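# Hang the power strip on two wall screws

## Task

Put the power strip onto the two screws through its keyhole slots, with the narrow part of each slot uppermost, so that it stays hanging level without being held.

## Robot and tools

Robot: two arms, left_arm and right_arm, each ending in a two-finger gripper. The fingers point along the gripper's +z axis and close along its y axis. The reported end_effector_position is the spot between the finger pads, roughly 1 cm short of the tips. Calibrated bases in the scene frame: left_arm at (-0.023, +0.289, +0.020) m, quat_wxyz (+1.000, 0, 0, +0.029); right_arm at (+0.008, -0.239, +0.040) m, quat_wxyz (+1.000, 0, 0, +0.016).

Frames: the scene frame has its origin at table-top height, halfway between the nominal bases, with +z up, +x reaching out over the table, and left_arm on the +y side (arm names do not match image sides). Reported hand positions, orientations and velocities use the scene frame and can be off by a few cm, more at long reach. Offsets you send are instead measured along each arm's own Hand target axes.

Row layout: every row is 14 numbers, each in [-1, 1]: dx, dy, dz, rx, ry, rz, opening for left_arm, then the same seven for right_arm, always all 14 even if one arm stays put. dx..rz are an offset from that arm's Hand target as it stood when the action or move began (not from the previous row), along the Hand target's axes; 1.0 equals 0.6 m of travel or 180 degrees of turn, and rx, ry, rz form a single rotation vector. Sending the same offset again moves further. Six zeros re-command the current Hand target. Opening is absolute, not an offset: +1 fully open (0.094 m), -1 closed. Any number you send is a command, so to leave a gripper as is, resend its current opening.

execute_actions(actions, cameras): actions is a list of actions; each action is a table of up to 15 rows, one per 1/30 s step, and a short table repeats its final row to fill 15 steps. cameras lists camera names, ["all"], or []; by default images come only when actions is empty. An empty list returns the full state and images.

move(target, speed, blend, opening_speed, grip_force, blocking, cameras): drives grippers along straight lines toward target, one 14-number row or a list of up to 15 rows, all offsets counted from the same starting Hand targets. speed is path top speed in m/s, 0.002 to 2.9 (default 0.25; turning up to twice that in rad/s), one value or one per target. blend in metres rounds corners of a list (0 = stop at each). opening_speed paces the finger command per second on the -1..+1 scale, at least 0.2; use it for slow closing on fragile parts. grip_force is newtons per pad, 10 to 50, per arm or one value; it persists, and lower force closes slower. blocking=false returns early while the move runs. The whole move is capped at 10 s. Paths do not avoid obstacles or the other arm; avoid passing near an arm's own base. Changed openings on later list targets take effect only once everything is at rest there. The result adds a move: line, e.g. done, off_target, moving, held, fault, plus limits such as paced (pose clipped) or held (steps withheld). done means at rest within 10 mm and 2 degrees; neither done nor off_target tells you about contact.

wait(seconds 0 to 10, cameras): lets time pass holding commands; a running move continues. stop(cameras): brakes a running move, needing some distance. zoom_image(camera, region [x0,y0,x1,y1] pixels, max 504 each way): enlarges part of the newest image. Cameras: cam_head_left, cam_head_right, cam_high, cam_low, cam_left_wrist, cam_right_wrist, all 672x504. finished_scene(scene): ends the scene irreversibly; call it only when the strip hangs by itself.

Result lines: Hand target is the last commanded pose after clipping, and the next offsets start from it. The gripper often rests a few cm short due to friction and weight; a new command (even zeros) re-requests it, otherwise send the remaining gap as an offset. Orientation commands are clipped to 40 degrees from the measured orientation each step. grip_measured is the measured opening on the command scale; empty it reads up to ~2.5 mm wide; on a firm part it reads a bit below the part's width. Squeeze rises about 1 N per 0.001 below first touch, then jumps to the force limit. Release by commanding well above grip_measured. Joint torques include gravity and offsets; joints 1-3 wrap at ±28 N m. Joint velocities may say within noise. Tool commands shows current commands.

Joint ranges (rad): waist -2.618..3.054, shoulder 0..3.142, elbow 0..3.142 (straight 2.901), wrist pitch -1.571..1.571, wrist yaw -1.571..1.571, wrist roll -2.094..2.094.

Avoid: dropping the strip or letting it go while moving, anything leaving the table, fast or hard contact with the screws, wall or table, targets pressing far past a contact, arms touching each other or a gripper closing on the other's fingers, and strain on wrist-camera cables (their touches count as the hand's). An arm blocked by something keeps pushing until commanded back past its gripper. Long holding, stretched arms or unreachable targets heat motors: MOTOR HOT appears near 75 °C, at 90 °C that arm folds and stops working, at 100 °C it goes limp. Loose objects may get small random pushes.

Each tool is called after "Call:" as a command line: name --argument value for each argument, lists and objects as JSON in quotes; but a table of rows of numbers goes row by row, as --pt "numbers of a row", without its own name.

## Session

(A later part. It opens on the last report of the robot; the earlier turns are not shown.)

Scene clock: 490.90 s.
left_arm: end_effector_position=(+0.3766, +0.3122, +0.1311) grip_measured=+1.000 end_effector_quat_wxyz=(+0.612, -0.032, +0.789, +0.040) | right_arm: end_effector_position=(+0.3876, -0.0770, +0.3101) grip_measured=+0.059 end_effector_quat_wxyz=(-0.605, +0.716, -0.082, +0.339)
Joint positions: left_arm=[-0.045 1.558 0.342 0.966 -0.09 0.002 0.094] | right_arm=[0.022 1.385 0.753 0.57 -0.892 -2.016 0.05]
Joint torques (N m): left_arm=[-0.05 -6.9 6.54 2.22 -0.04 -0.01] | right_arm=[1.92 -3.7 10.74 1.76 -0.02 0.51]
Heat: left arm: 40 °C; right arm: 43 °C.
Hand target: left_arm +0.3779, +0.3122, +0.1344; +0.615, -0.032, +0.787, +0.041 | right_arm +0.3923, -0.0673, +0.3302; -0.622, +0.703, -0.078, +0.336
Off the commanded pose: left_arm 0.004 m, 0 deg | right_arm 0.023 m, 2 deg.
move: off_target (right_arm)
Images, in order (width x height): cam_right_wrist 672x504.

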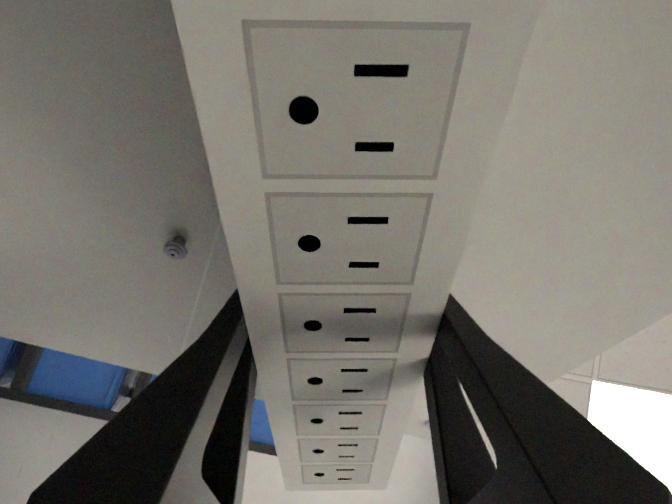

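Call:
move --target '[0,0,0,0,0,0,1,0,0,0.0133,0,0,0,-0.15]' --speed 0.04 --cameras '["cam_right_wrist","cam_head_right","cam_head_left"]'

Call:
zoom_image --camera "cam_head_right" --region '[320, 40, 470, 220]'

Call:
zoom_image --camera "cam_head_left" --region '[320, 50, 470, 230]'

Scene clock: 497.73 s.
left_arm: end_effector_position=(+0.3766, +0.3122, +0.1311) grip_measured=+1.000 end_effector_quat_wxyz=(+0.612, -0.032, +0.789, +0.040) | right_arm: end_effector_position=(+0.3893, -0.0757, +0.3101) grip_measured=+0.059 end_effector_quat_wxyz=(-0.604, +0.716, -0.082, +0.341)
Joint positions: left_arm=[-0.045 1.558 0.342 0.966 -0.09 0.002 0.094] | right_arm=[0.028 1.391 0.756 0.575 -0.883 -2.016 0.05]
Joint torques (N m): left_arm=[-0.03 -6.91 6.53 2.22 -0.04 -0.01] | right_arm=[3.07 -2.85 11.54 1.76 0.12 0.53]
Heat: left arm: 40 °C; right arm: 46 °C.
Hand target: left_arm +0.3779, +0.3122, +0.1344; +0.615, -0.032, +0.787, +0.041 | right_arm +0.3969, -0.0609, +0.3301; -0.621, +0.703, -0.078, +0.336
Off the commanded pose: left_arm 0.004 m, 0 deg | right_arm 0.026 m, 3 deg.
move: off_target (right_arm)
Images, in order (width x height): cam_head_left 672x504, cam_head_right 672x504, cam_right_wrist 672x504.

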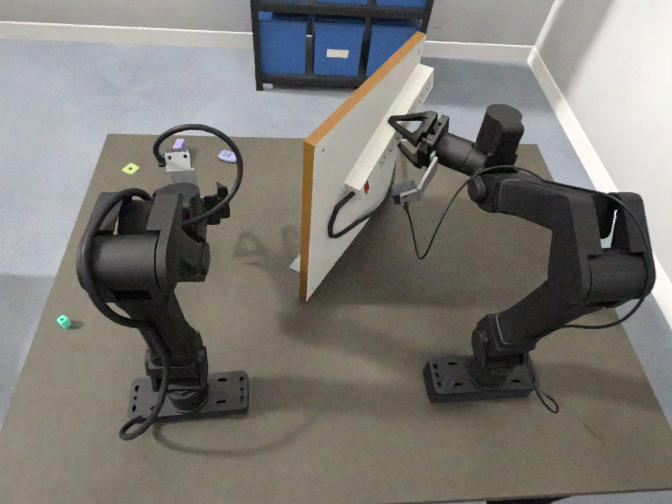

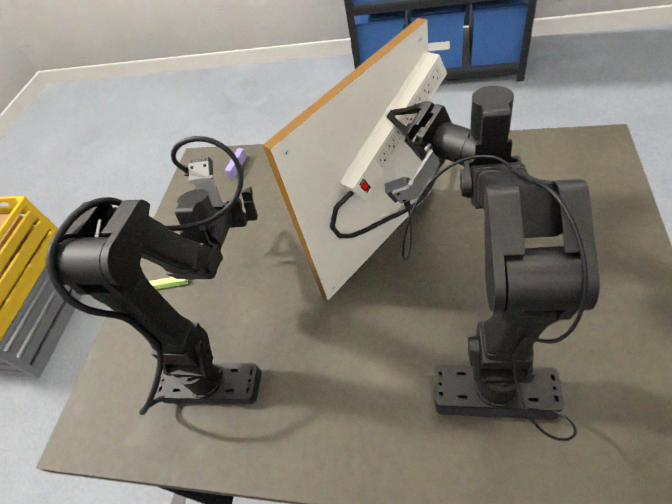

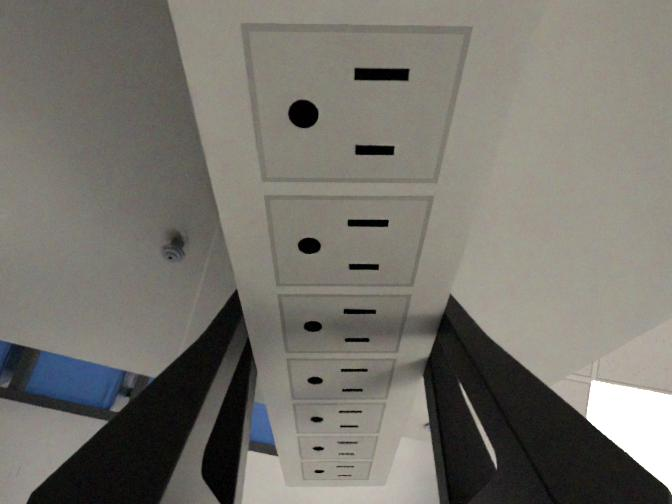

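Scaled by 2.800.

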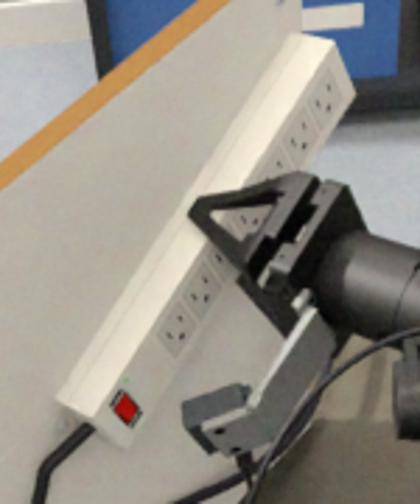

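Scaled by 2.800.

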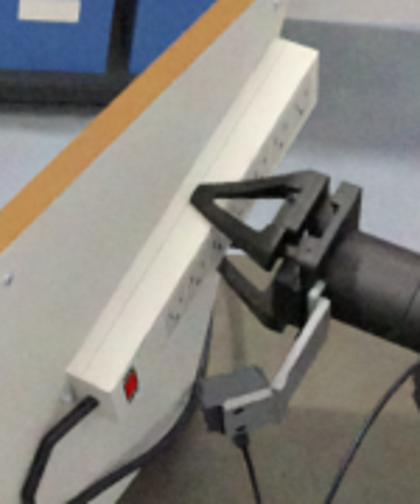

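Call:
zoom_image --camera "cam_right_wrist" --region '[140, 0, 580, 250]'

Call:
zoom_image --camera "cam_right_wrist" --region '[120, 190, 240, 290]'

Call:
zoom_image --camera "cam_right_wrist" --region '[230, 304, 470, 504]'

Scaled by 1.145.

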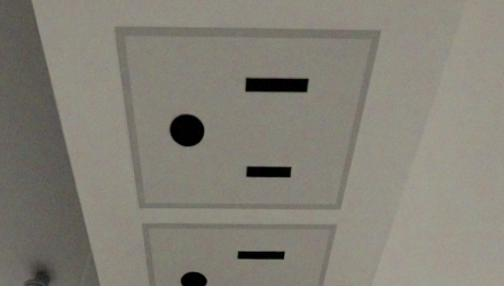

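Scaled by 4.200.

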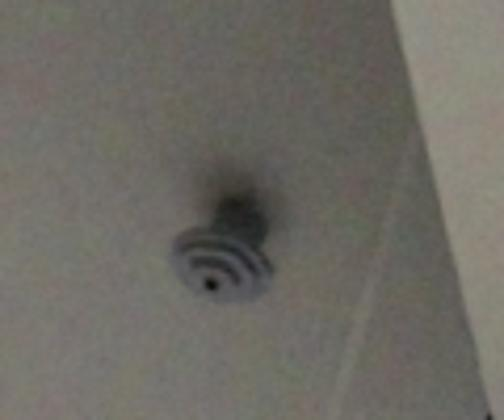

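Scaled by 2.100.

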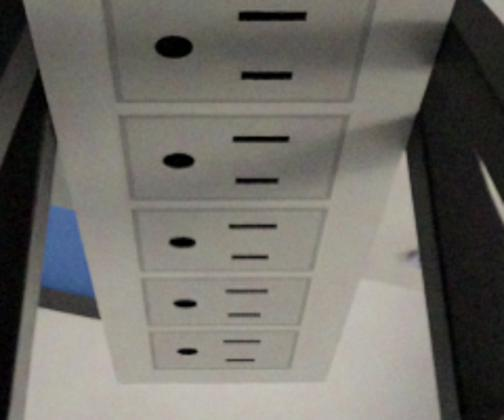

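Call:
move --pt "0 0 0 0 0 0 1 -0.0023 0.0045 -0.049 0 0 0 -0.15" --pt "0 0 0 0 0 0 1 -0.0023 0.0045 -0.049 0 0 0.1206 -0.15" --speed '[0.06,0.12]' --cameras '["cam_right_wrist","cam_head_right","cam_head_left","cam_high"]'

Call:
zoom_image --camera "cam_head_right" --region '[300, 40, 480, 240]'

Call:
zoom_image --camera "cam_head_left" --region '[300, 40, 480, 240]'

Scene clock: 561.40 s.
left_arm: end_effector_position=(+0.3766, +0.3122, +0.1311) grip_measured=+1.000 end_effector_quat_wxyz=(+0.612, -0.032, +0.789, +0.040) | right_arm: end_effector_position=(+0.3916, -0.0886, +0.3081) grip_measured=+0.059 end_effector_quat_wxyz=(+0.653, -0.689, +0.218, -0.226)
Joint positions: left_arm=[-0.045 1.558 0.342 0.966 -0.09 0.002 0.094] | right_arm=[-0.014 1.391 0.756 0.562 -0.911 -1.655 0.05]
Joint torques (N m): left_arm=[-0.03 -6.91 6.54 2.22 -0.04 -0.01] | right_arm=[0.06 -8.06 6.91 1.76 -0.48 0.58]
Heat: left arm: 40 °C; right arm: 48 °C.
Hand target: left_arm +0.3779, +0.3122, +0.1344; +0.615, -0.032, +0.787, +0.041 | right_arm +0.3799, -0.0848, +0.3272; +0.674, -0.676, +0.209, -0.213
Off the commanded pose: left_arm 0.004 m, 0 deg | right_arm 0.023 m, 3 deg.
move: off_target (right_arm)
Images, in order (width x height): cam_head_left 672x504, cam_head_right 672x504, cam_high 672x504, cam_right_wrist 672x504.

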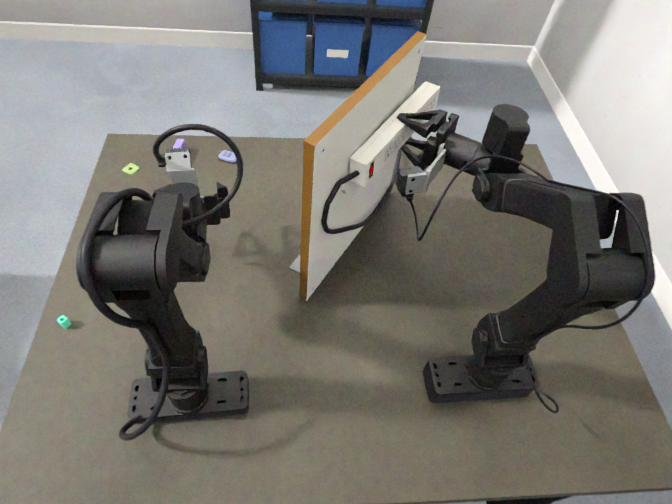

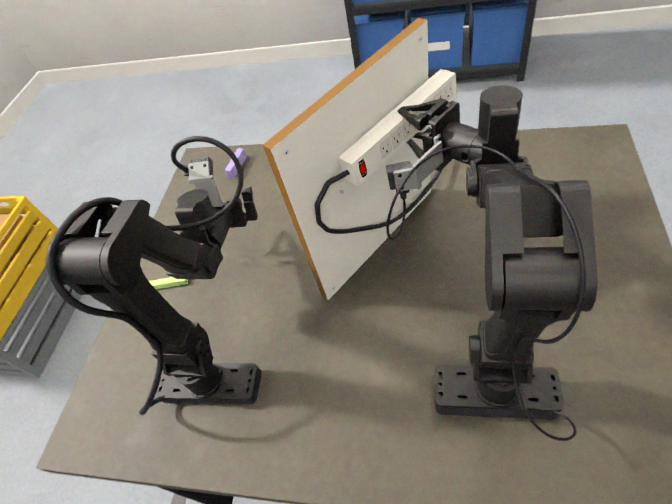

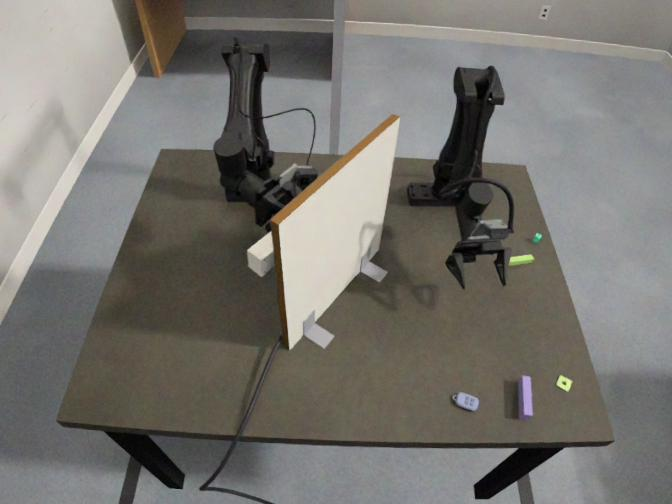

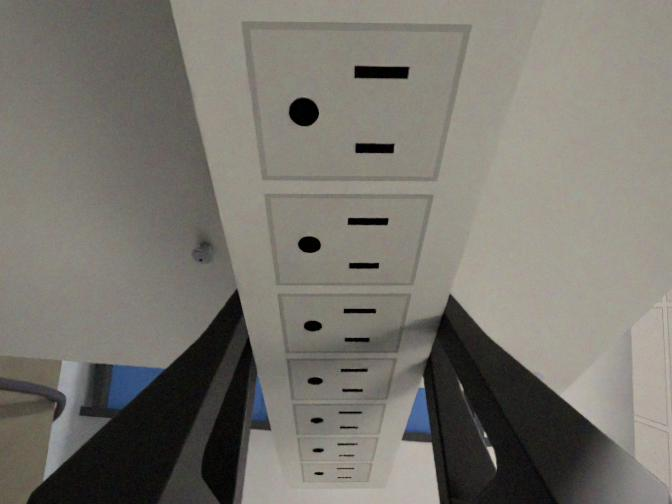

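Scaled by 2.520.

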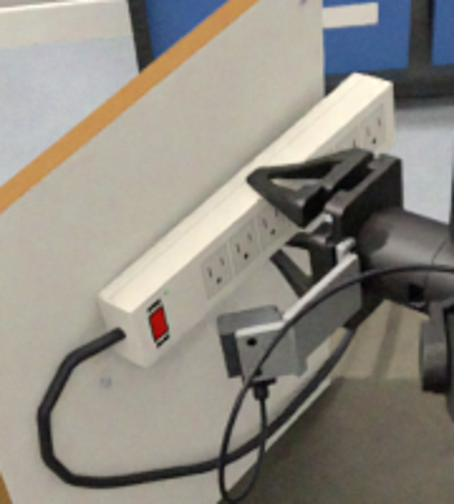

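Scaled by 2.520.

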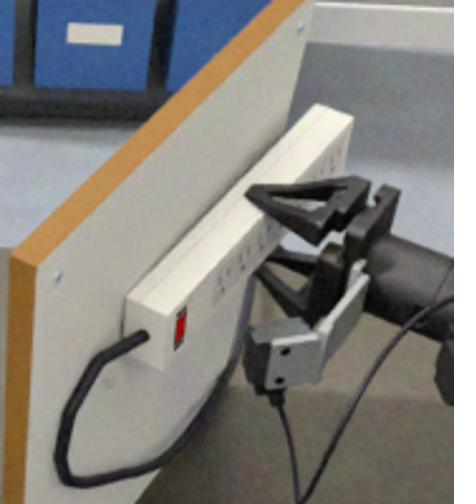

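Call:
zoom_image --camera "cam_right_wrist" --region '[150, 190, 270, 290]'

Call:
zoom_image --camera "cam_right_wrist" --region '[230, 304, 470, 504]'

Call:
zoom_image --camera "cam_right_wrist" --region '[140, 0, 580, 250]'

Scaled by 4.200.

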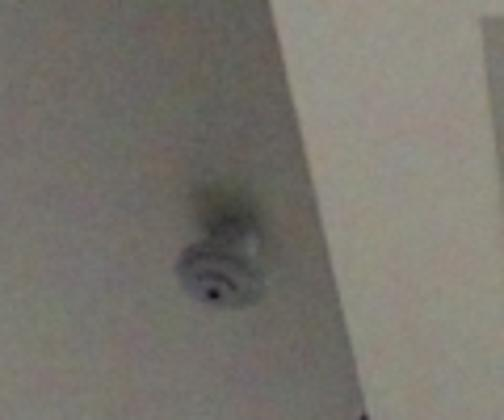

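Scaled by 2.100.

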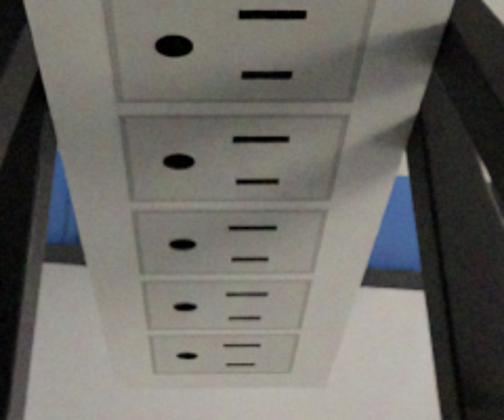

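Scaled by 1.145.

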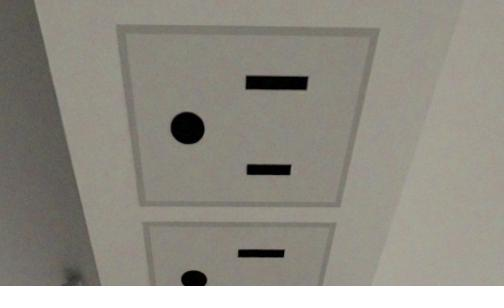

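Call:
move --target '[0,0,0,0,0,0,1,-0.1875,-0.0067,-0.0095,0,0,0,-0.15]' --speed 0.1 --cameras '["cam_right_wrist","cam_head_right","cam_head_left","cam_high"]'

Call:
zoom_image --camera "cam_right_wrist" --region '[60, 0, 300, 180]'

Call:
zoom_image --camera "cam_head_left" --region '[270, 60, 450, 260]'

Scene clock: 598.70 s.
left_arm: end_effector_position=(+0.3766, +0.3122, +0.1311) grip_measured=+1.000 end_effector_quat_wxyz=(+0.612, -0.032, +0.789, +0.040) | right_arm: end_effector_position=(+0.2938, -0.0290, +0.3137) grip_measured=+0.059 end_effector_quat_wxyz=(+0.649, -0.694, +0.218, -0.222)
Joint positions: left_arm=[-0.045 1.558 0.342 0.966 -0.09 0.002 0.094] | right_arm=[0.31 0.978 0.547 0.359 -0.594 -1.636 0.05]
Joint torques (N m): left_arm=[-0.03 -6.91 6.53 2.22 -0.04 -0.01] | right_arm=[0.96 -4.34 7.04 2.16 -0.25 0.55]
Heat: left arm: 40 °C; right arm: 43 °C.
Hand target: left_arm +0.3779, +0.3122, +0.1344; +0.615, -0.032, +0.787, +0.041 | right_arm +0.2842, -0.0254, +0.3305; +0.674, -0.676, +0.209, -0.213
Off the commanded pose: left_arm 0.004 m, 0 deg | right_arm 0.020 m, 4 deg.
move: off_target (right_arm)
Images, in order (width x height): cam_head_left 672x504, cam_head_right 672x504, cam_high 672x504, cam_right_wrist 672x504.

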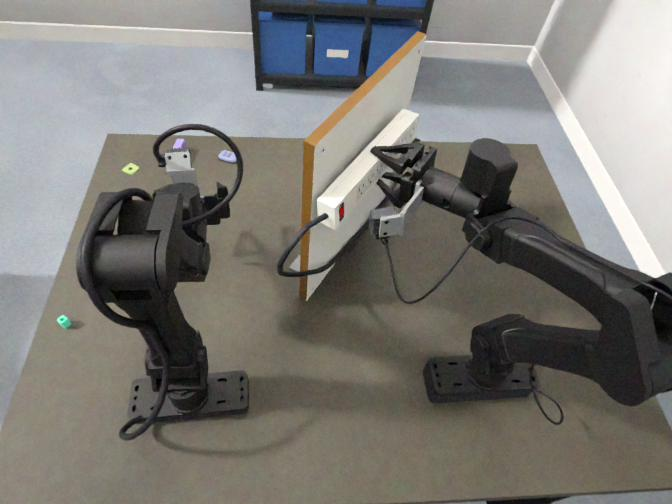

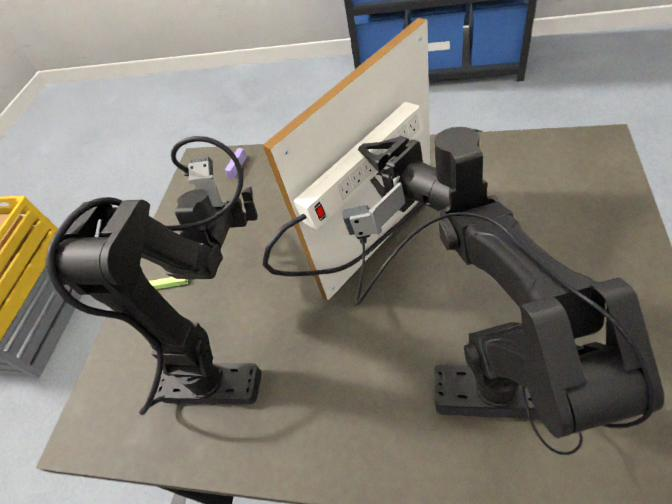

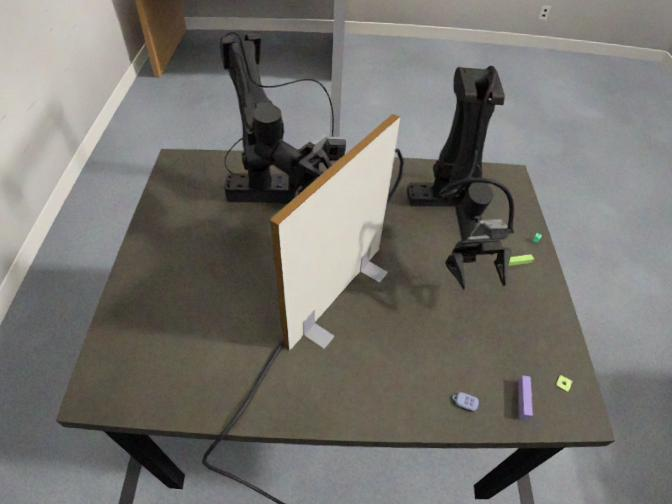

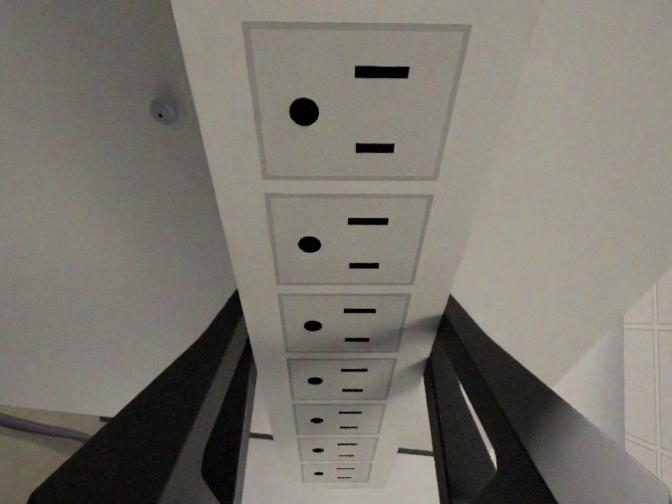

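Scaled by 2.100.

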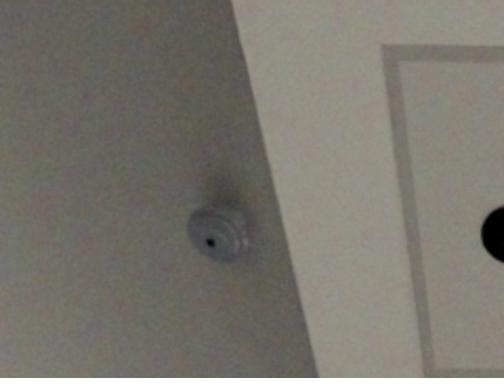

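Scaled by 2.520.

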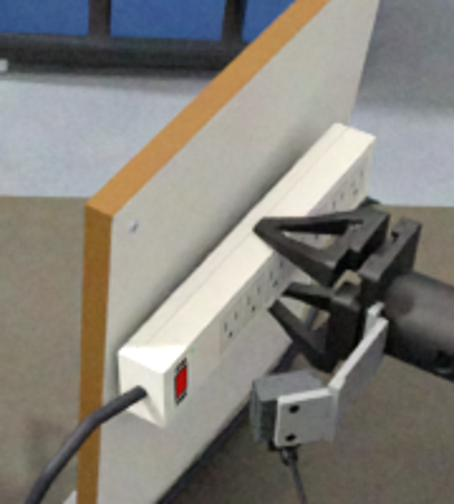

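Call:
zoom_image --camera "cam_head_right" --region '[285, 90, 435, 240]'

Call:
zoom_image --camera "cam_head_left" --region '[305, 100, 430, 240]'

Scaled by 3.360.

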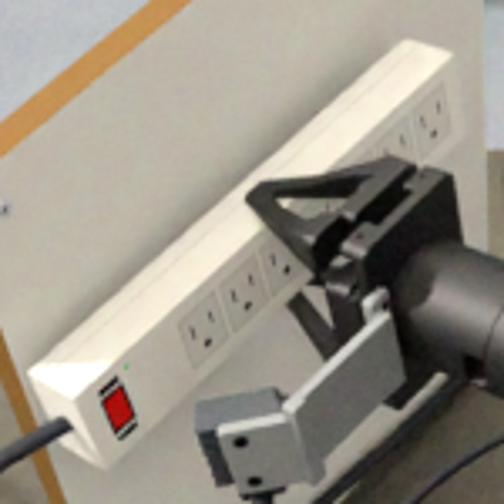

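Scaled by 3.600.

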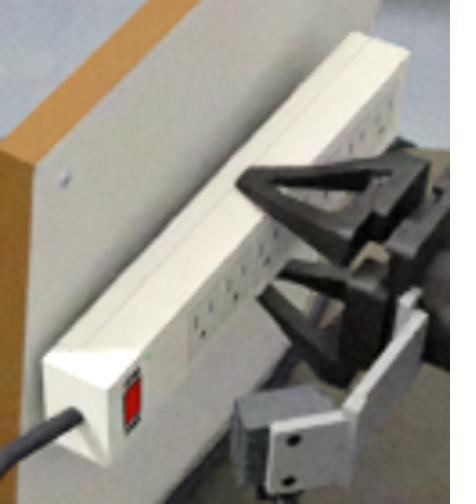

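Call:
move --target '[0,0,0,0,0,0,1,0.05,0,0,0,0,0.0078,-0.15]' --speed 0.08 --cameras '["cam_right_wrist","cam_head_right","cam_head_left"]'

Call:
zoom_image --camera "cam_right_wrist" --region '[60, 0, 300, 180]'

Call:
zoom_image --camera "cam_right_wrist" --region '[150, 0, 570, 250]'

Call:
zoom_image --camera "cam_right_wrist" --region '[230, 304, 470, 504]'

Scene clock: 640.53 s.
left_arm: end_effector_position=(+0.3766, +0.3122, +0.1311) grip_measured=+1.000 end_effector_quat_wxyz=(+0.612, -0.032, +0.789, +0.040) | right_arm: end_effector_position=(+0.3087, -0.0465, +0.3046) grip_measured=+0.059 end_effector_quat_wxyz=(+0.649, -0.693, +0.232, -0.208)
Joint positions: left_arm=[-0.045 1.558 0.342 0.966 -0.09 0.002 0.094] | right_arm=[0.203 1.034 0.547 0.396 -0.7 -1.617 0.05]
Joint torques (N m): left_arm=[-0.03 -6.9 6.54 2.22 -0.04 -0.01] | right_arm=[-0.24 -1.98 9.88 2.18 -0.45 0.52]
Heat: left arm: 41 °C; right arm: 42 °C.
Hand target: left_arm +0.3779, +0.3122, +0.1344; +0.615, -0.032, +0.787, +0.041 | right_arm +0.3089, -0.0425, +0.3306; +0.676, -0.673, +0.218, -0.205
Off the commanded pose: left_arm 0.004 m, 0 deg | right_arm 0.026 m, 4 deg.
move: off_target (right_arm)
Images, in order (width x height): cam_head_left 672x504, cam_head_right 672x504, cam_right_wrist 672x504.

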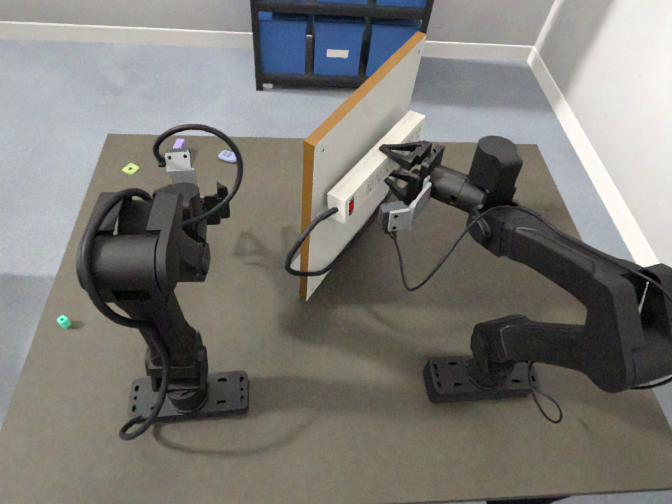

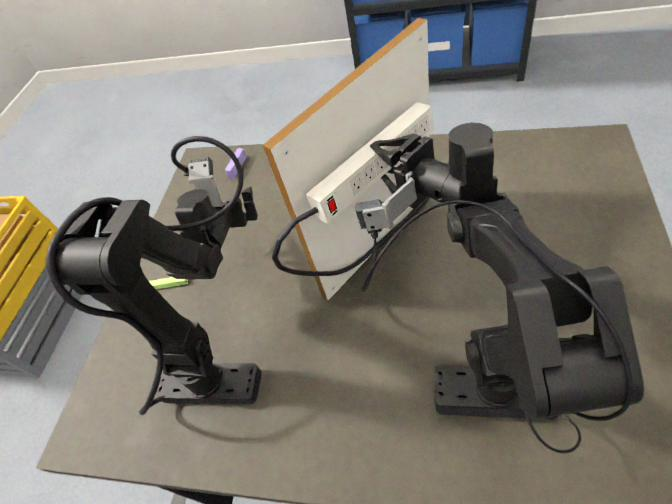

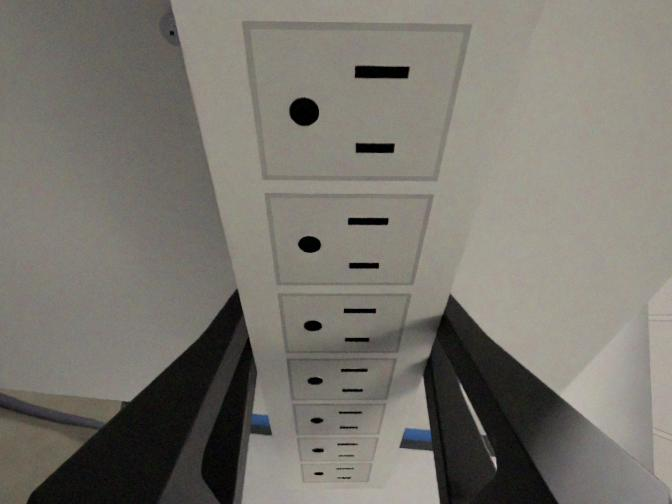

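Scaled by 2.100.

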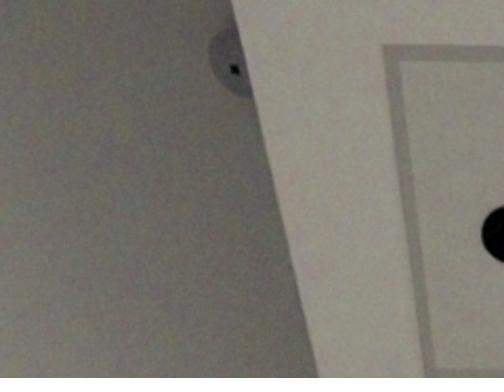

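Scaled by 1.200.

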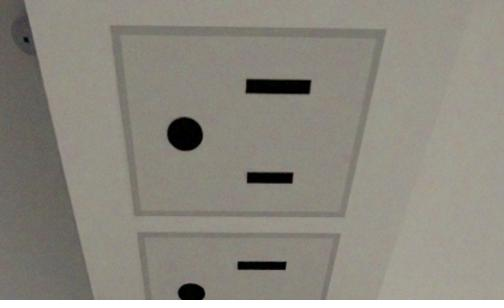

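Scaled by 2.100.

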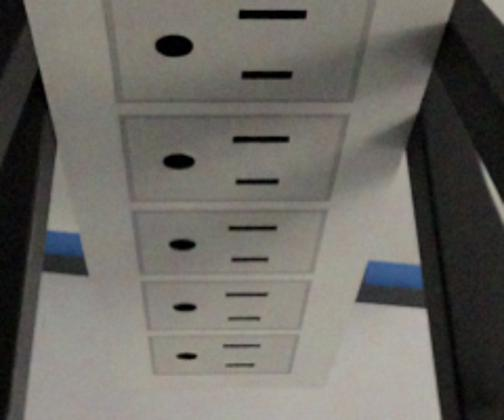

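Call:
move --target '[0,0,0,0,0,0,1,0.0465,0.0668,0.0083,0.012,0,-0.0083,-0.15]' --speed 0.08 --cameras '["cam_right_wrist","cam_head_right","cam_head_left"]'

Call:
zoom_image --camera "cam_head_right" --region '[285, 90, 445, 250]'

Call:
zoom_image --camera "cam_head_left" --region '[285, 90, 445, 250]'

Scene clock: 670.53 s.
left_arm: end_effector_position=(+0.3766, +0.3122, +0.1311) grip_measured=+1.000 end_effector_quat_wxyz=(+0.612, -0.032, +0.789, +0.040) | right_arm: end_effector_position=(+0.3360, -0.0548, +0.2869) grip_measured=+0.059 end_effector_quat_wxyz=(+0.673, -0.673, +0.203, -0.231)
Joint positions: left_arm=[-0.045 1.558 0.342 0.966 -0.09 0.002 0.094] | right_arm=[0.131 1.249 0.488 0.779 -0.785 -1.595 0.05]
Joint torques (N m): left_arm=[-0.03 -6.91 6.54 2.22 -0.04 -0.01] | right_arm=[-0.28 -2.55 6.22 2.03 -0.27 0.48]
Heat: left arm: 41 °C; right arm: 44 °C.
Hand target: left_arm +0.3779, +0.3122, +0.1344; +0.615, -0.032, +0.787, +0.041 | right_arm +0.3340, -0.0539, +0.2902; +0.686, -0.663, +0.205, -0.218
Off the commanded pose: left_arm 0.004 m, 0 deg | right_arm 0.004 m, 2 deg.
move: done
Images, in order (width x height): cam_head_left 672x504, cam_head_right 672x504, cam_right_wrist 672x504.

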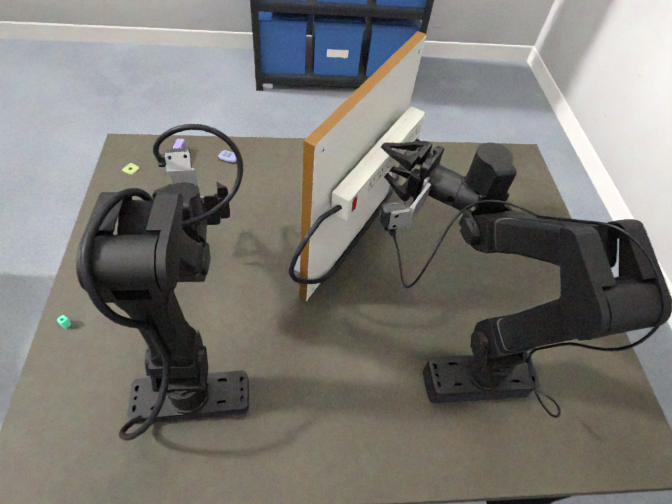

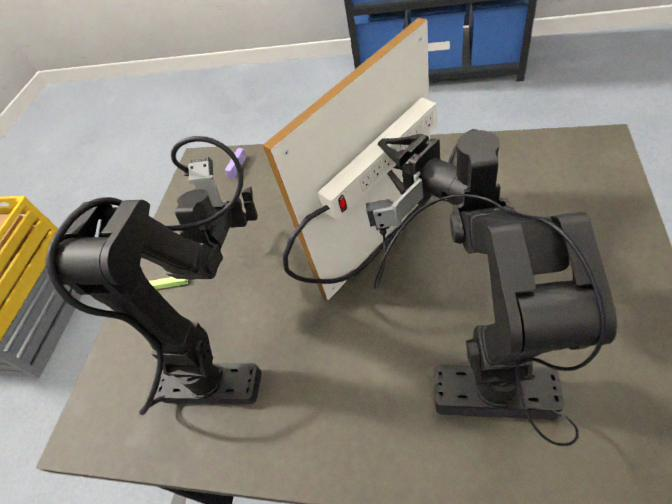

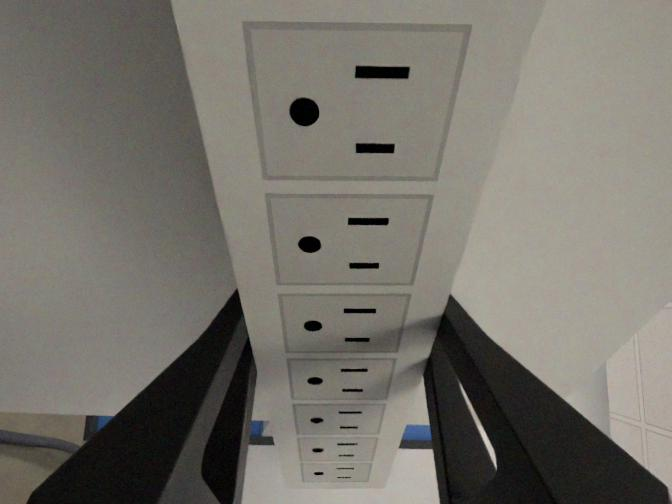

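Scaled by 3.150.

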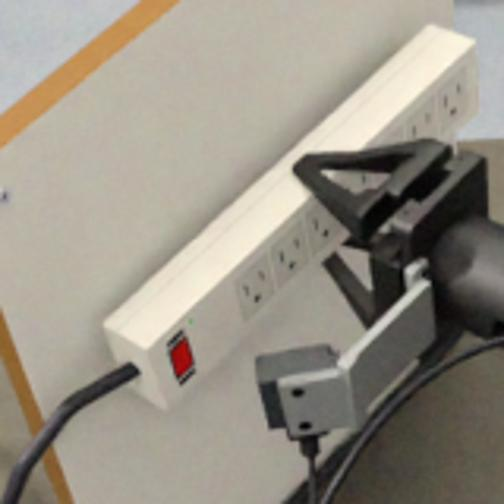

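Scaled by 3.150.

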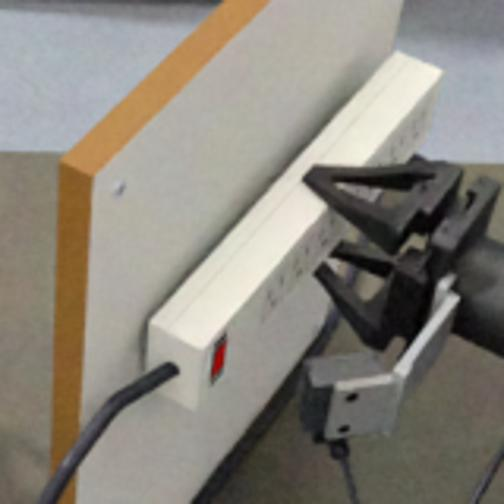

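Call:
move --target '[0,0,0,0,0,0,1,0,0.0381,-0.0014,-0.010,0,0.008,-0.15]' --speed 0.06

Scene clock: 682.60 s.
left_arm: end_effector_position=(+0.3766, +0.3122, +0.1311) grip_measured=+1.000 end_effector_quat_wxyz=(+0.612, -0.032, +0.789, +0.040) | right_arm: end_effector_position=(+0.3363, -0.0546, +0.2630) grip_measured=+0.059 end_effector_quat_wxyz=(+0.666, -0.680, +0.217, -0.215)
Joint positions: left_arm=[-0.045 1.558 0.342 0.966 -0.09 0.002 0.094] | right_arm=[0.131 1.297 0.45 0.818 -0.786 -1.595 0.05]
Joint torques (N m): left_arm=[-0.03 -6.91 6.53 2.22 -0.04 -0.01] | right_arm=[-0.34 -2.97 5.91 2.01 -0.29 0.38]
Heat: left arm: 41 °C; right arm: 44 °C.
Hand target: left_arm +0.3779, +0.3122, +0.1344; +0.615, -0.032, +0.787, +0.041 | right_arm +0.3341, -0.0540, +0.2672; +0.678, -0.671, +0.217, -0.206
Off the commanded pose: left_arm 0.004 m, 0 deg | right_arm 0.005 m, 2 deg.
move: done

Call:
move --target '[0,0,0,0,0,0,1,0,-0.004,0.01,0,0,-0.0035,-0.15]' --speed 0.03

Scene clock: 689.33 s.
left_arm: end_effector_position=(+0.3766, +0.3122, +0.1311) grip_measured=+1.000 end_effector_quat_wxyz=(+0.612, -0.032, +0.789, +0.040) | right_arm: end_effector_position=(+0.3375, -0.0537, +0.2592) grip_measured=+0.059 end_effector_quat_wxyz=(+0.664, -0.682, +0.221, -0.212)
Joint positions: left_arm=[-0.045 1.558 0.342 0.966 -0.09 0.002 0.094] | right_arm=[0.135 1.31 0.45 0.82 -0.782 -1.595 0.05]
Joint torques (N m): left_arm=[-0.03 -6.91 6.53 2.22 -0.04 -0.01] | right_arm=[0.76 -3.02 7.24 1.99 -0.14 0.31]
Heat: left arm: 41 °C; right arm: 44 °C.
Hand target: left_arm +0.3779, +0.3122, +0.1344; +0.615, -0.032, +0.787, +0.041 | right_arm +0.3376, -0.0492, +0.2696; +0.677, -0.672, +0.213, -0.210
Off the commanded pose: left_arm 0.004 m, 0 deg | right_arm 0.011 m, 2 deg.
move: off_target (right_arm)

Call:
move --target '[0,0,0,0,0,0,1,0,-0.008,0.0133,0,0,-0.003,-0.15]' --speed 0.03 --cameras '["cam_right_wrist","cam_head_left"]'

Call:
zoom_image --camera "cam_head_left" --region '[285, 90, 445, 250]'

Scene clock: 695.60 s.
left_arm: end_effector_position=(+0.3766, +0.3122, +0.1311) grip_measured=+1.000 end_effector_quat_wxyz=(+0.612, -0.032, +0.789, +0.040) | right_arm: end_effector_position=(+0.3369, -0.0481, +0.2549) grip_measured=+0.059 end_effector_quat_wxyz=(+0.661, -0.685, +0.223, -0.207)
Joint positions: left_arm=[-0.045 1.558 0.342 0.966 -0.09 0.002 0.094] | right_arm=[0.158 1.318 0.45 0.814 -0.762 -1.597 0.05]
Joint torques (N m): left_arm=[-0.02 -6.91 6.53 2.22 -0.04 -0.01] | right_arm=[0.79 -3.03 9.43 1.88 -0.1 0.24]
Heat: left arm: 41 °C; right arm: 45 °C.
Hand target: left_arm +0.3779, +0.3122, +0.1344; +0.615, -0.032, +0.787, +0.041 | right_arm +0.3421, -0.0426, +0.2744; +0.676, -0.674, +0.210, -0.213
Off the commanded pose: left_arm 0.004 m, 0 deg | right_arm 0.021 m, 3 deg.
move: off_target (right_arm)
Images, in order (width x height): cam_head_left 672x504, cam_right_wrist 672x504.

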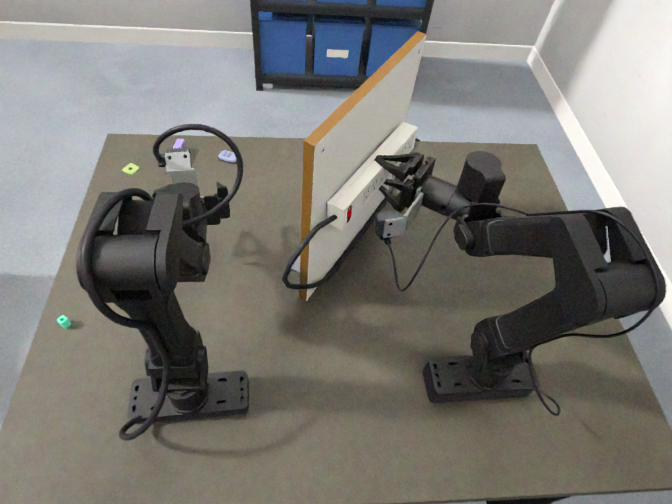

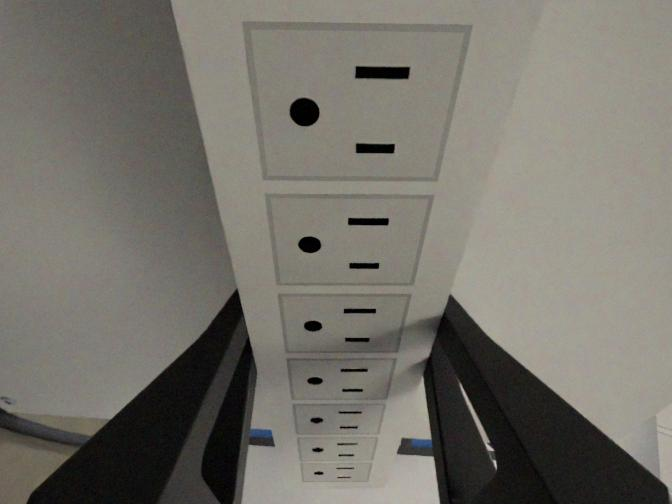

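Scaled by 3.150.

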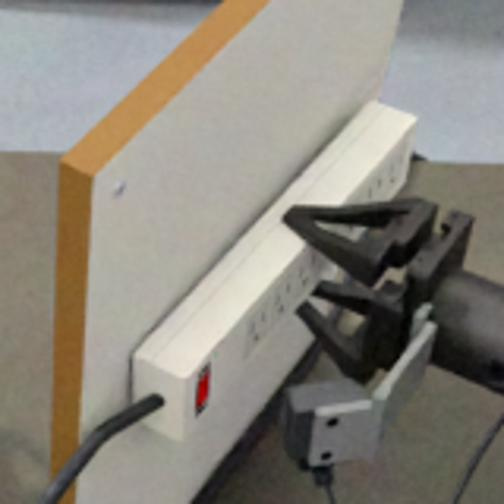

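Call:
move --target '[0,0,0,0,0,0,1,0.005,-0.015,-0.01,0.004,0,-0.0076,-0.15]' --speed 0.05

Scene clock: 726.83 s.
left_arm: end_effector_position=(+0.3766, +0.3122, +0.1311) grip_measured=+1.000 end_effector_quat_wxyz=(+0.612, -0.032, +0.789, +0.040) | right_arm: end_effector_position=(+0.3377, -0.0511, +0.2517) grip_measured=+0.059 end_effector_quat_wxyz=(+0.657, -0.689, +0.225, -0.207)
Joint positions: left_arm=[-0.045 1.558 0.342 0.966 -0.09 0.002 0.094] | right_arm=[0.146 1.318 0.45 0.797 -0.77 -1.61 0.05]
Joint torques (N m): left_arm=[-0.03 -6.9 6.53 2.22 -0.04 -0.01] | right_arm=[-0.4 -5.39 9.92 1.89 -0.33 0.25]
Heat: left arm: 41 °C; right arm: 50 °C.
Hand target: left_arm +0.3779, +0.3122, +0.1344; +0.615, -0.032, +0.787, +0.041 | right_arm +0.3411, -0.0493, +0.2834; +0.678, -0.672, +0.200, -0.222
Off the commanded pose: left_arm 0.004 m, 0 deg | right_arm 0.032 m, 5 deg.
move: off_target (right_arm)

Call:
move --target '[0,0,0,0,0,0,1,0.002,-0.025,-0.008,0,0,0,-0.15]' --speed 0.05

Scene clock: 737.97 s.
left_arm: end_effector_position=(+0.3766, +0.3122, +0.1311) grip_measured=+1.000 end_effector_quat_wxyz=(+0.612, -0.032, +0.789, +0.040) | right_arm: end_effector_position=(+0.3377, -0.0553, +0.2618) grip_measured=+0.059 end_effector_quat_wxyz=(+0.655, -0.691, +0.228, -0.205)
Joint positions: left_arm=[-0.045 1.558 0.342 0.966 -0.09 0.002 0.094] | right_arm=[0.129 1.274 0.48 0.711 -0.786 -1.615 0.05]
Joint torques (N m): left_arm=[-0.03 -6.9 6.53 2.22 -0.04 -0.01] | right_arm=[-0.46 -6.26 10.28 1.87 -0.35 0.28]
Heat: left arm: 41 °C; right arm: 51 °C.
Hand target: left_arm +0.3779, +0.3122, +0.1344; +0.615, -0.032, +0.787, +0.041 | right_arm +0.3389, -0.0539, +0.2983; +0.678, -0.672, +0.200, -0.222
Off the commanded pose: left_arm 0.004 m, 0 deg | right_arm 0.037 m, 5 deg.
move: off_target (right_arm)

Call:
move --target '[0,0,0,0,0,0,1,0,0,0,0.0111,0,-0.0089,-0.15]' --speed 0.05

Scene clock: 745.53 s.
left_arm: end_effector_position=(+0.3766, +0.3122, +0.1311) grip_measured=+1.000 end_effector_quat_wxyz=(+0.612, -0.032, +0.789, +0.040) | right_arm: end_effector_position=(+0.3377, -0.0547, +0.2783) grip_measured=+0.059 end_effector_quat_wxyz=(+0.669, -0.678, +0.200, -0.231)
Joint positions: left_arm=[-0.045 1.558 0.342 0.966 -0.09 0.002 0.094] | right_arm=[0.129 1.274 0.48 0.795 -0.791 -1.616 0.05]
Joint torques (N m): left_arm=[-0.05 -6.91 6.54 2.22 -0.04 -0.02] | right_arm=[-0.44 -3.63 8.5 2 -0.24 0.37]
Heat: left arm: 41 °C; right arm: 50 °C.
Hand target: left_arm +0.3779, +0.3122, +0.1344; +0.615, -0.032, +0.787, +0.041 | right_arm +0.3389, -0.0539, +0.2983; +0.686, -0.663, +0.187, -0.235
Off the commanded pose: left_arm 0.004 m, 0 deg | right_arm 0.020 m, 3 deg.
move: off_target (right_arm)

Call:
move --target '[0,0,0,0,0,0,1,-0.0017,0.018,0,-0.008,0,0.0095,-0.15]' --speed 0.05 --grip_force 50

Scene clock: 766.53 s.
left_arm: end_effector_position=(+0.3766, +0.3122, +0.1311) grip_measured=+1.000 end_effector_quat_wxyz=(+0.612, -0.032, +0.789, +0.040) | right_arm: end_effector_position=(+0.3376, -0.0547, +0.2784) grip_measured=+0.059 end_effector_quat_wxyz=(+0.669, -0.678, +0.200, -0.231)
Joint positions: left_arm=[-0.045 1.558 0.342 0.966 -0.09 0.002 0.094] | right_arm=[0.129 1.274 0.48 0.795 -0.791 -1.616 0.05]
Joint torques (N m): left_arm=[-0.05 -6.91 6.54 2.23 -0.04 -0.01] | right_arm=[-0.16 -2.76 7.75 1.87 -0.21 0.41]
Heat: left arm: 41 °C; right arm: 47 °C.
Hand target: left_arm +0.3779, +0.3122, +0.1344; +0.615, -0.032, +0.787, +0.041 | right_arm +0.3388, -0.0531, +0.2875; +0.681, -0.668, +0.200, -0.222
Off the commanded pose: left_arm 0.004 m, 0 deg | right_arm 0.009 m, 2 deg.
move: done

Call:
move --target '[0,0,0,0,0,0,1,-0.0017,0.02,0,-0.008,0,0.007,-0.15]' --speed 0.05

Scene clock: 770.27 s.
left_arm: end_effector_position=(+0.3766, +0.3122, +0.1311) grip_measured=+1.000 end_effector_quat_wxyz=(+0.612, -0.032, +0.789, +0.040) | right_arm: end_effector_position=(+0.3395, -0.0544, +0.2716) grip_measured=+0.059 end_effector_quat_wxyz=(+0.665, -0.682, +0.207, -0.224)
Joint positions: left_arm=[-0.045 1.558 0.342 0.966 -0.09 0.002 0.094] | right_arm=[0.129 1.29 0.48 0.788 -0.791 -1.616 0.05]
Joint torques (N m): left_arm=[-0.03 -6.9 6.54 2.22 -0.04 -0.01] | right_arm=[0.14 -2.97 6.61 1.86 -0.18 0.37]
Heat: left arm: 41 °C; right arm: 46 °C.
Hand target: left_arm +0.3779, +0.3122, +0.1344; +0.615, -0.032, +0.787, +0.041 | right_arm +0.3384, -0.0524, +0.2755; +0.675, -0.675, +0.210, -0.212
Off the commanded pose: left_arm 0.004 m, 0 deg | right_arm 0.004 m, 2 deg.
move: done

Call:
move --target '[0,0,0,0,0,0,1,-0.004,0.013,-0.002,-0.002,0,0.007,-0.15]' --speed 0.05

Call:
execute_actions --actions '[]' --cameras '["cam_right_wrist", "cam_head_left", "cam_head_right"]'

Scene clock: 776.07 s.
left_arm: end_effector_position=(+0.3766, +0.3122, +0.1311) grip_measured=+1.000 end_effector_quat_wxyz=(+0.612, -0.032, +0.789, +0.040) | right_arm: end_effector_position=(+0.3381, -0.0546, +0.2640) grip_measured=+0.059 end_effector_quat_wxyz=(+0.664, -0.683, +0.217, -0.214)
Joint positions: left_arm=[-0.045 1.558 0.342 0.966 -0.09 0.002 0.094] | right_arm=[0.129 1.297 0.466 0.792 -0.791 -1.603 0.05]
Joint torques (N m): left_arm=[-0.03 -6.91 6.53 2.22 -0.04 -0.01] | right_arm=[0.35 -2.99 5.93 2 -0.14 0.37]
Heat: left arm: 41 °C; right arm: 45 °C.
Hand target: left_arm +0.3779, +0.3122, +0.1344; +0.615, -0.032, +0.787, +0.041 | right_arm +0.3358, -0.0521, +0.2677; +0.675, -0.674, +0.218, -0.204
Off the commanded pose: left_arm 0.004 m, 0 deg | right_arm 0.005 m, 2 deg.
move: done

Scene clock: 776.07 s.
left_arm: end_effector_position=(+0.3766, +0.3122, +0.1311) grip_measured=+1.000 end_effector_quat_wxyz=(+0.612, -0.032, +0.789, +0.040) | right_arm: end_effector_position=(+0.3381, -0.0546, +0.2640) grip_measured=+0.059 end_effector_quat_wxyz=(+0.664, -0.683, +0.217, -0.214)
Joint positions: left_arm=[-0.045 1.558 0.342 0.966 -0.09 0.002 0.094] | right_arm=[0.129 1.297 0.466 0.792 -0.791 -1.603 0.05]
Joint velocities: within noise
Joint torques (N m): left_arm=[-0.03 -6.91 6.53 2.22 -0.04 -0.01] | right_arm=[0.35 -2.99 5.93 2 -0.14 0.37]
Heat: left arm: 41 °C; right arm: 45 °C.
Hand target: left_arm +0.3779, +0.3122, +0.1344; +0.615, -0.032, +0.787, +0.041 | right_arm +0.3358, -0.0521, +0.2677; +0.675, -0.674, +0.218, -0.204
Tool commands: left_gripper/opening=+1.0 right_gripper/opening=-0.15
Off the commanded pose: left_arm 0.004 m, 0 deg | right_arm 0.005 m, 2 deg.
Images, in order (width x height): cam_head_left 672x504, cam_head_right 672x504, cam_right_wrist 672x504.

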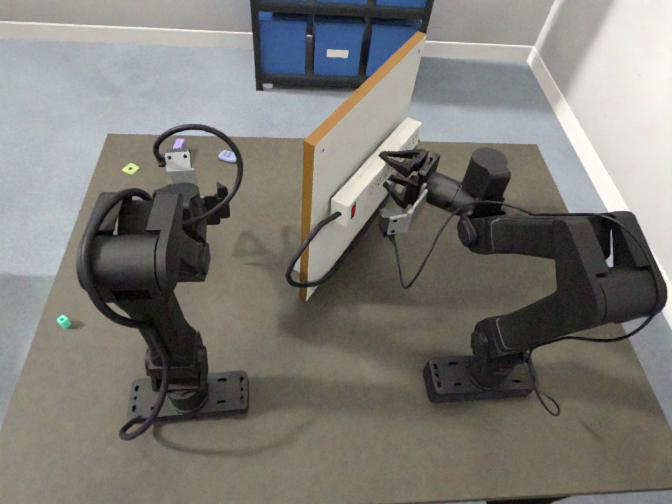

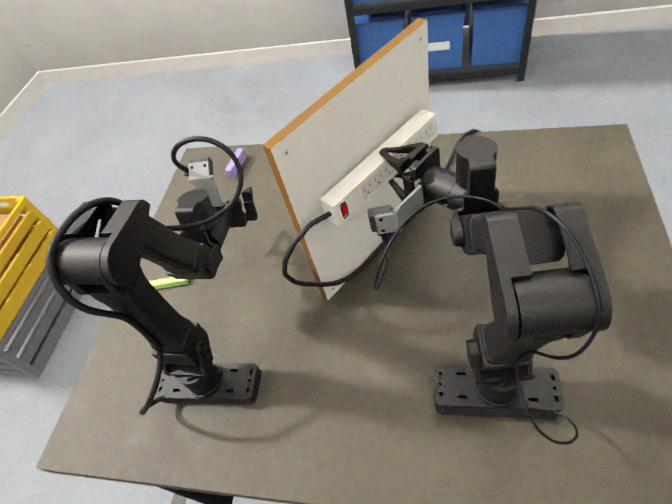

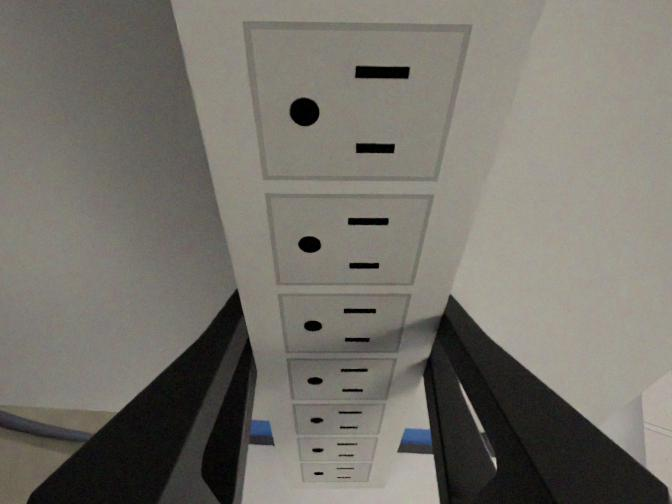

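Call:
move --target '[0,0,0,0,0,0,1,-0.003,0.0,0.006,0,0,-0.003,-0.15]' --speed 0.04

Scene clock: 781.83 s.
left_arm: end_effector_position=(+0.3766, +0.3122, +0.1311) grip_measured=+1.000 end_effector_quat_wxyz=(+0.612, -0.032, +0.789, +0.040) | right_arm: end_effector_position=(+0.3388, -0.0522, +0.2627) grip_measured=+0.059 end_effector_quat_wxyz=(+0.663, -0.683, +0.219, -0.214)
Joint positions: left_arm=[-0.045 1.558 0.342 0.966 -0.09 0.002 0.094] | right_arm=[0.14 1.303 0.466 0.796 -0.777 -1.603 0.05]
Joint torques (N m): left_arm=[-0.03 -6.91 6.53 2.22 -0.04 -0.01] | right_arm=[0.77 -3.06 6.12 2.02 -0.18 0.32]
Heat: left arm: 41 °C; right arm: 46 °C.
Hand target: left_arm +0.3779, +0.3122, +0.1344; +0.615, -0.032, +0.787, +0.041 | right_arm +0.3364, -0.0482, +0.2678; +0.674, -0.675, +0.215, -0.207
Off the commanded pose: left_arm 0.004 m, 0 deg | right_arm 0.007 m, 2 deg.
move: done

Call:
move --target '[0,0,0,0,0,0,1,-0.002,-0.003,0.006,0,0,-0.004,-0.15]' --speed 0.04

Scene clock: 785.63 s.
left_arm: end_effector_position=(+0.3766, +0.3122, +0.1311) grip_measured=+1.000 end_effector_quat_wxyz=(+0.612, -0.032, +0.789, +0.040) | right_arm: end_effector_position=(+0.3379, -0.0489, +0.2627) grip_measured=+0.059 end_effector_quat_wxyz=(+0.662, -0.684, +0.216, -0.215)
Joint positions: left_arm=[-0.045 1.558 0.342 0.966 -0.09 0.002 0.094] | right_arm=[0.154 1.303 0.466 0.797 -0.764 -1.607 0.05]
Joint torques (N m): left_arm=[-0.05 -6.91 6.53 2.22 -0.04 -0.01] | right_arm=[0.77 -2.82 6.84 1.99 -0.09 0.26]
Heat: left arm: 41 °C; right arm: 46 °C.
Hand target: left_arm +0.3779, +0.3122, +0.1344; +0.615, -0.032, +0.787, +0.041 | right_arm +0.3375, -0.0445, +0.2696; +0.673, -0.677, +0.211, -0.212
Off the commanded pose: left_arm 0.004 m, 0 deg | right_arm 0.008 m, 2 deg.
move: done


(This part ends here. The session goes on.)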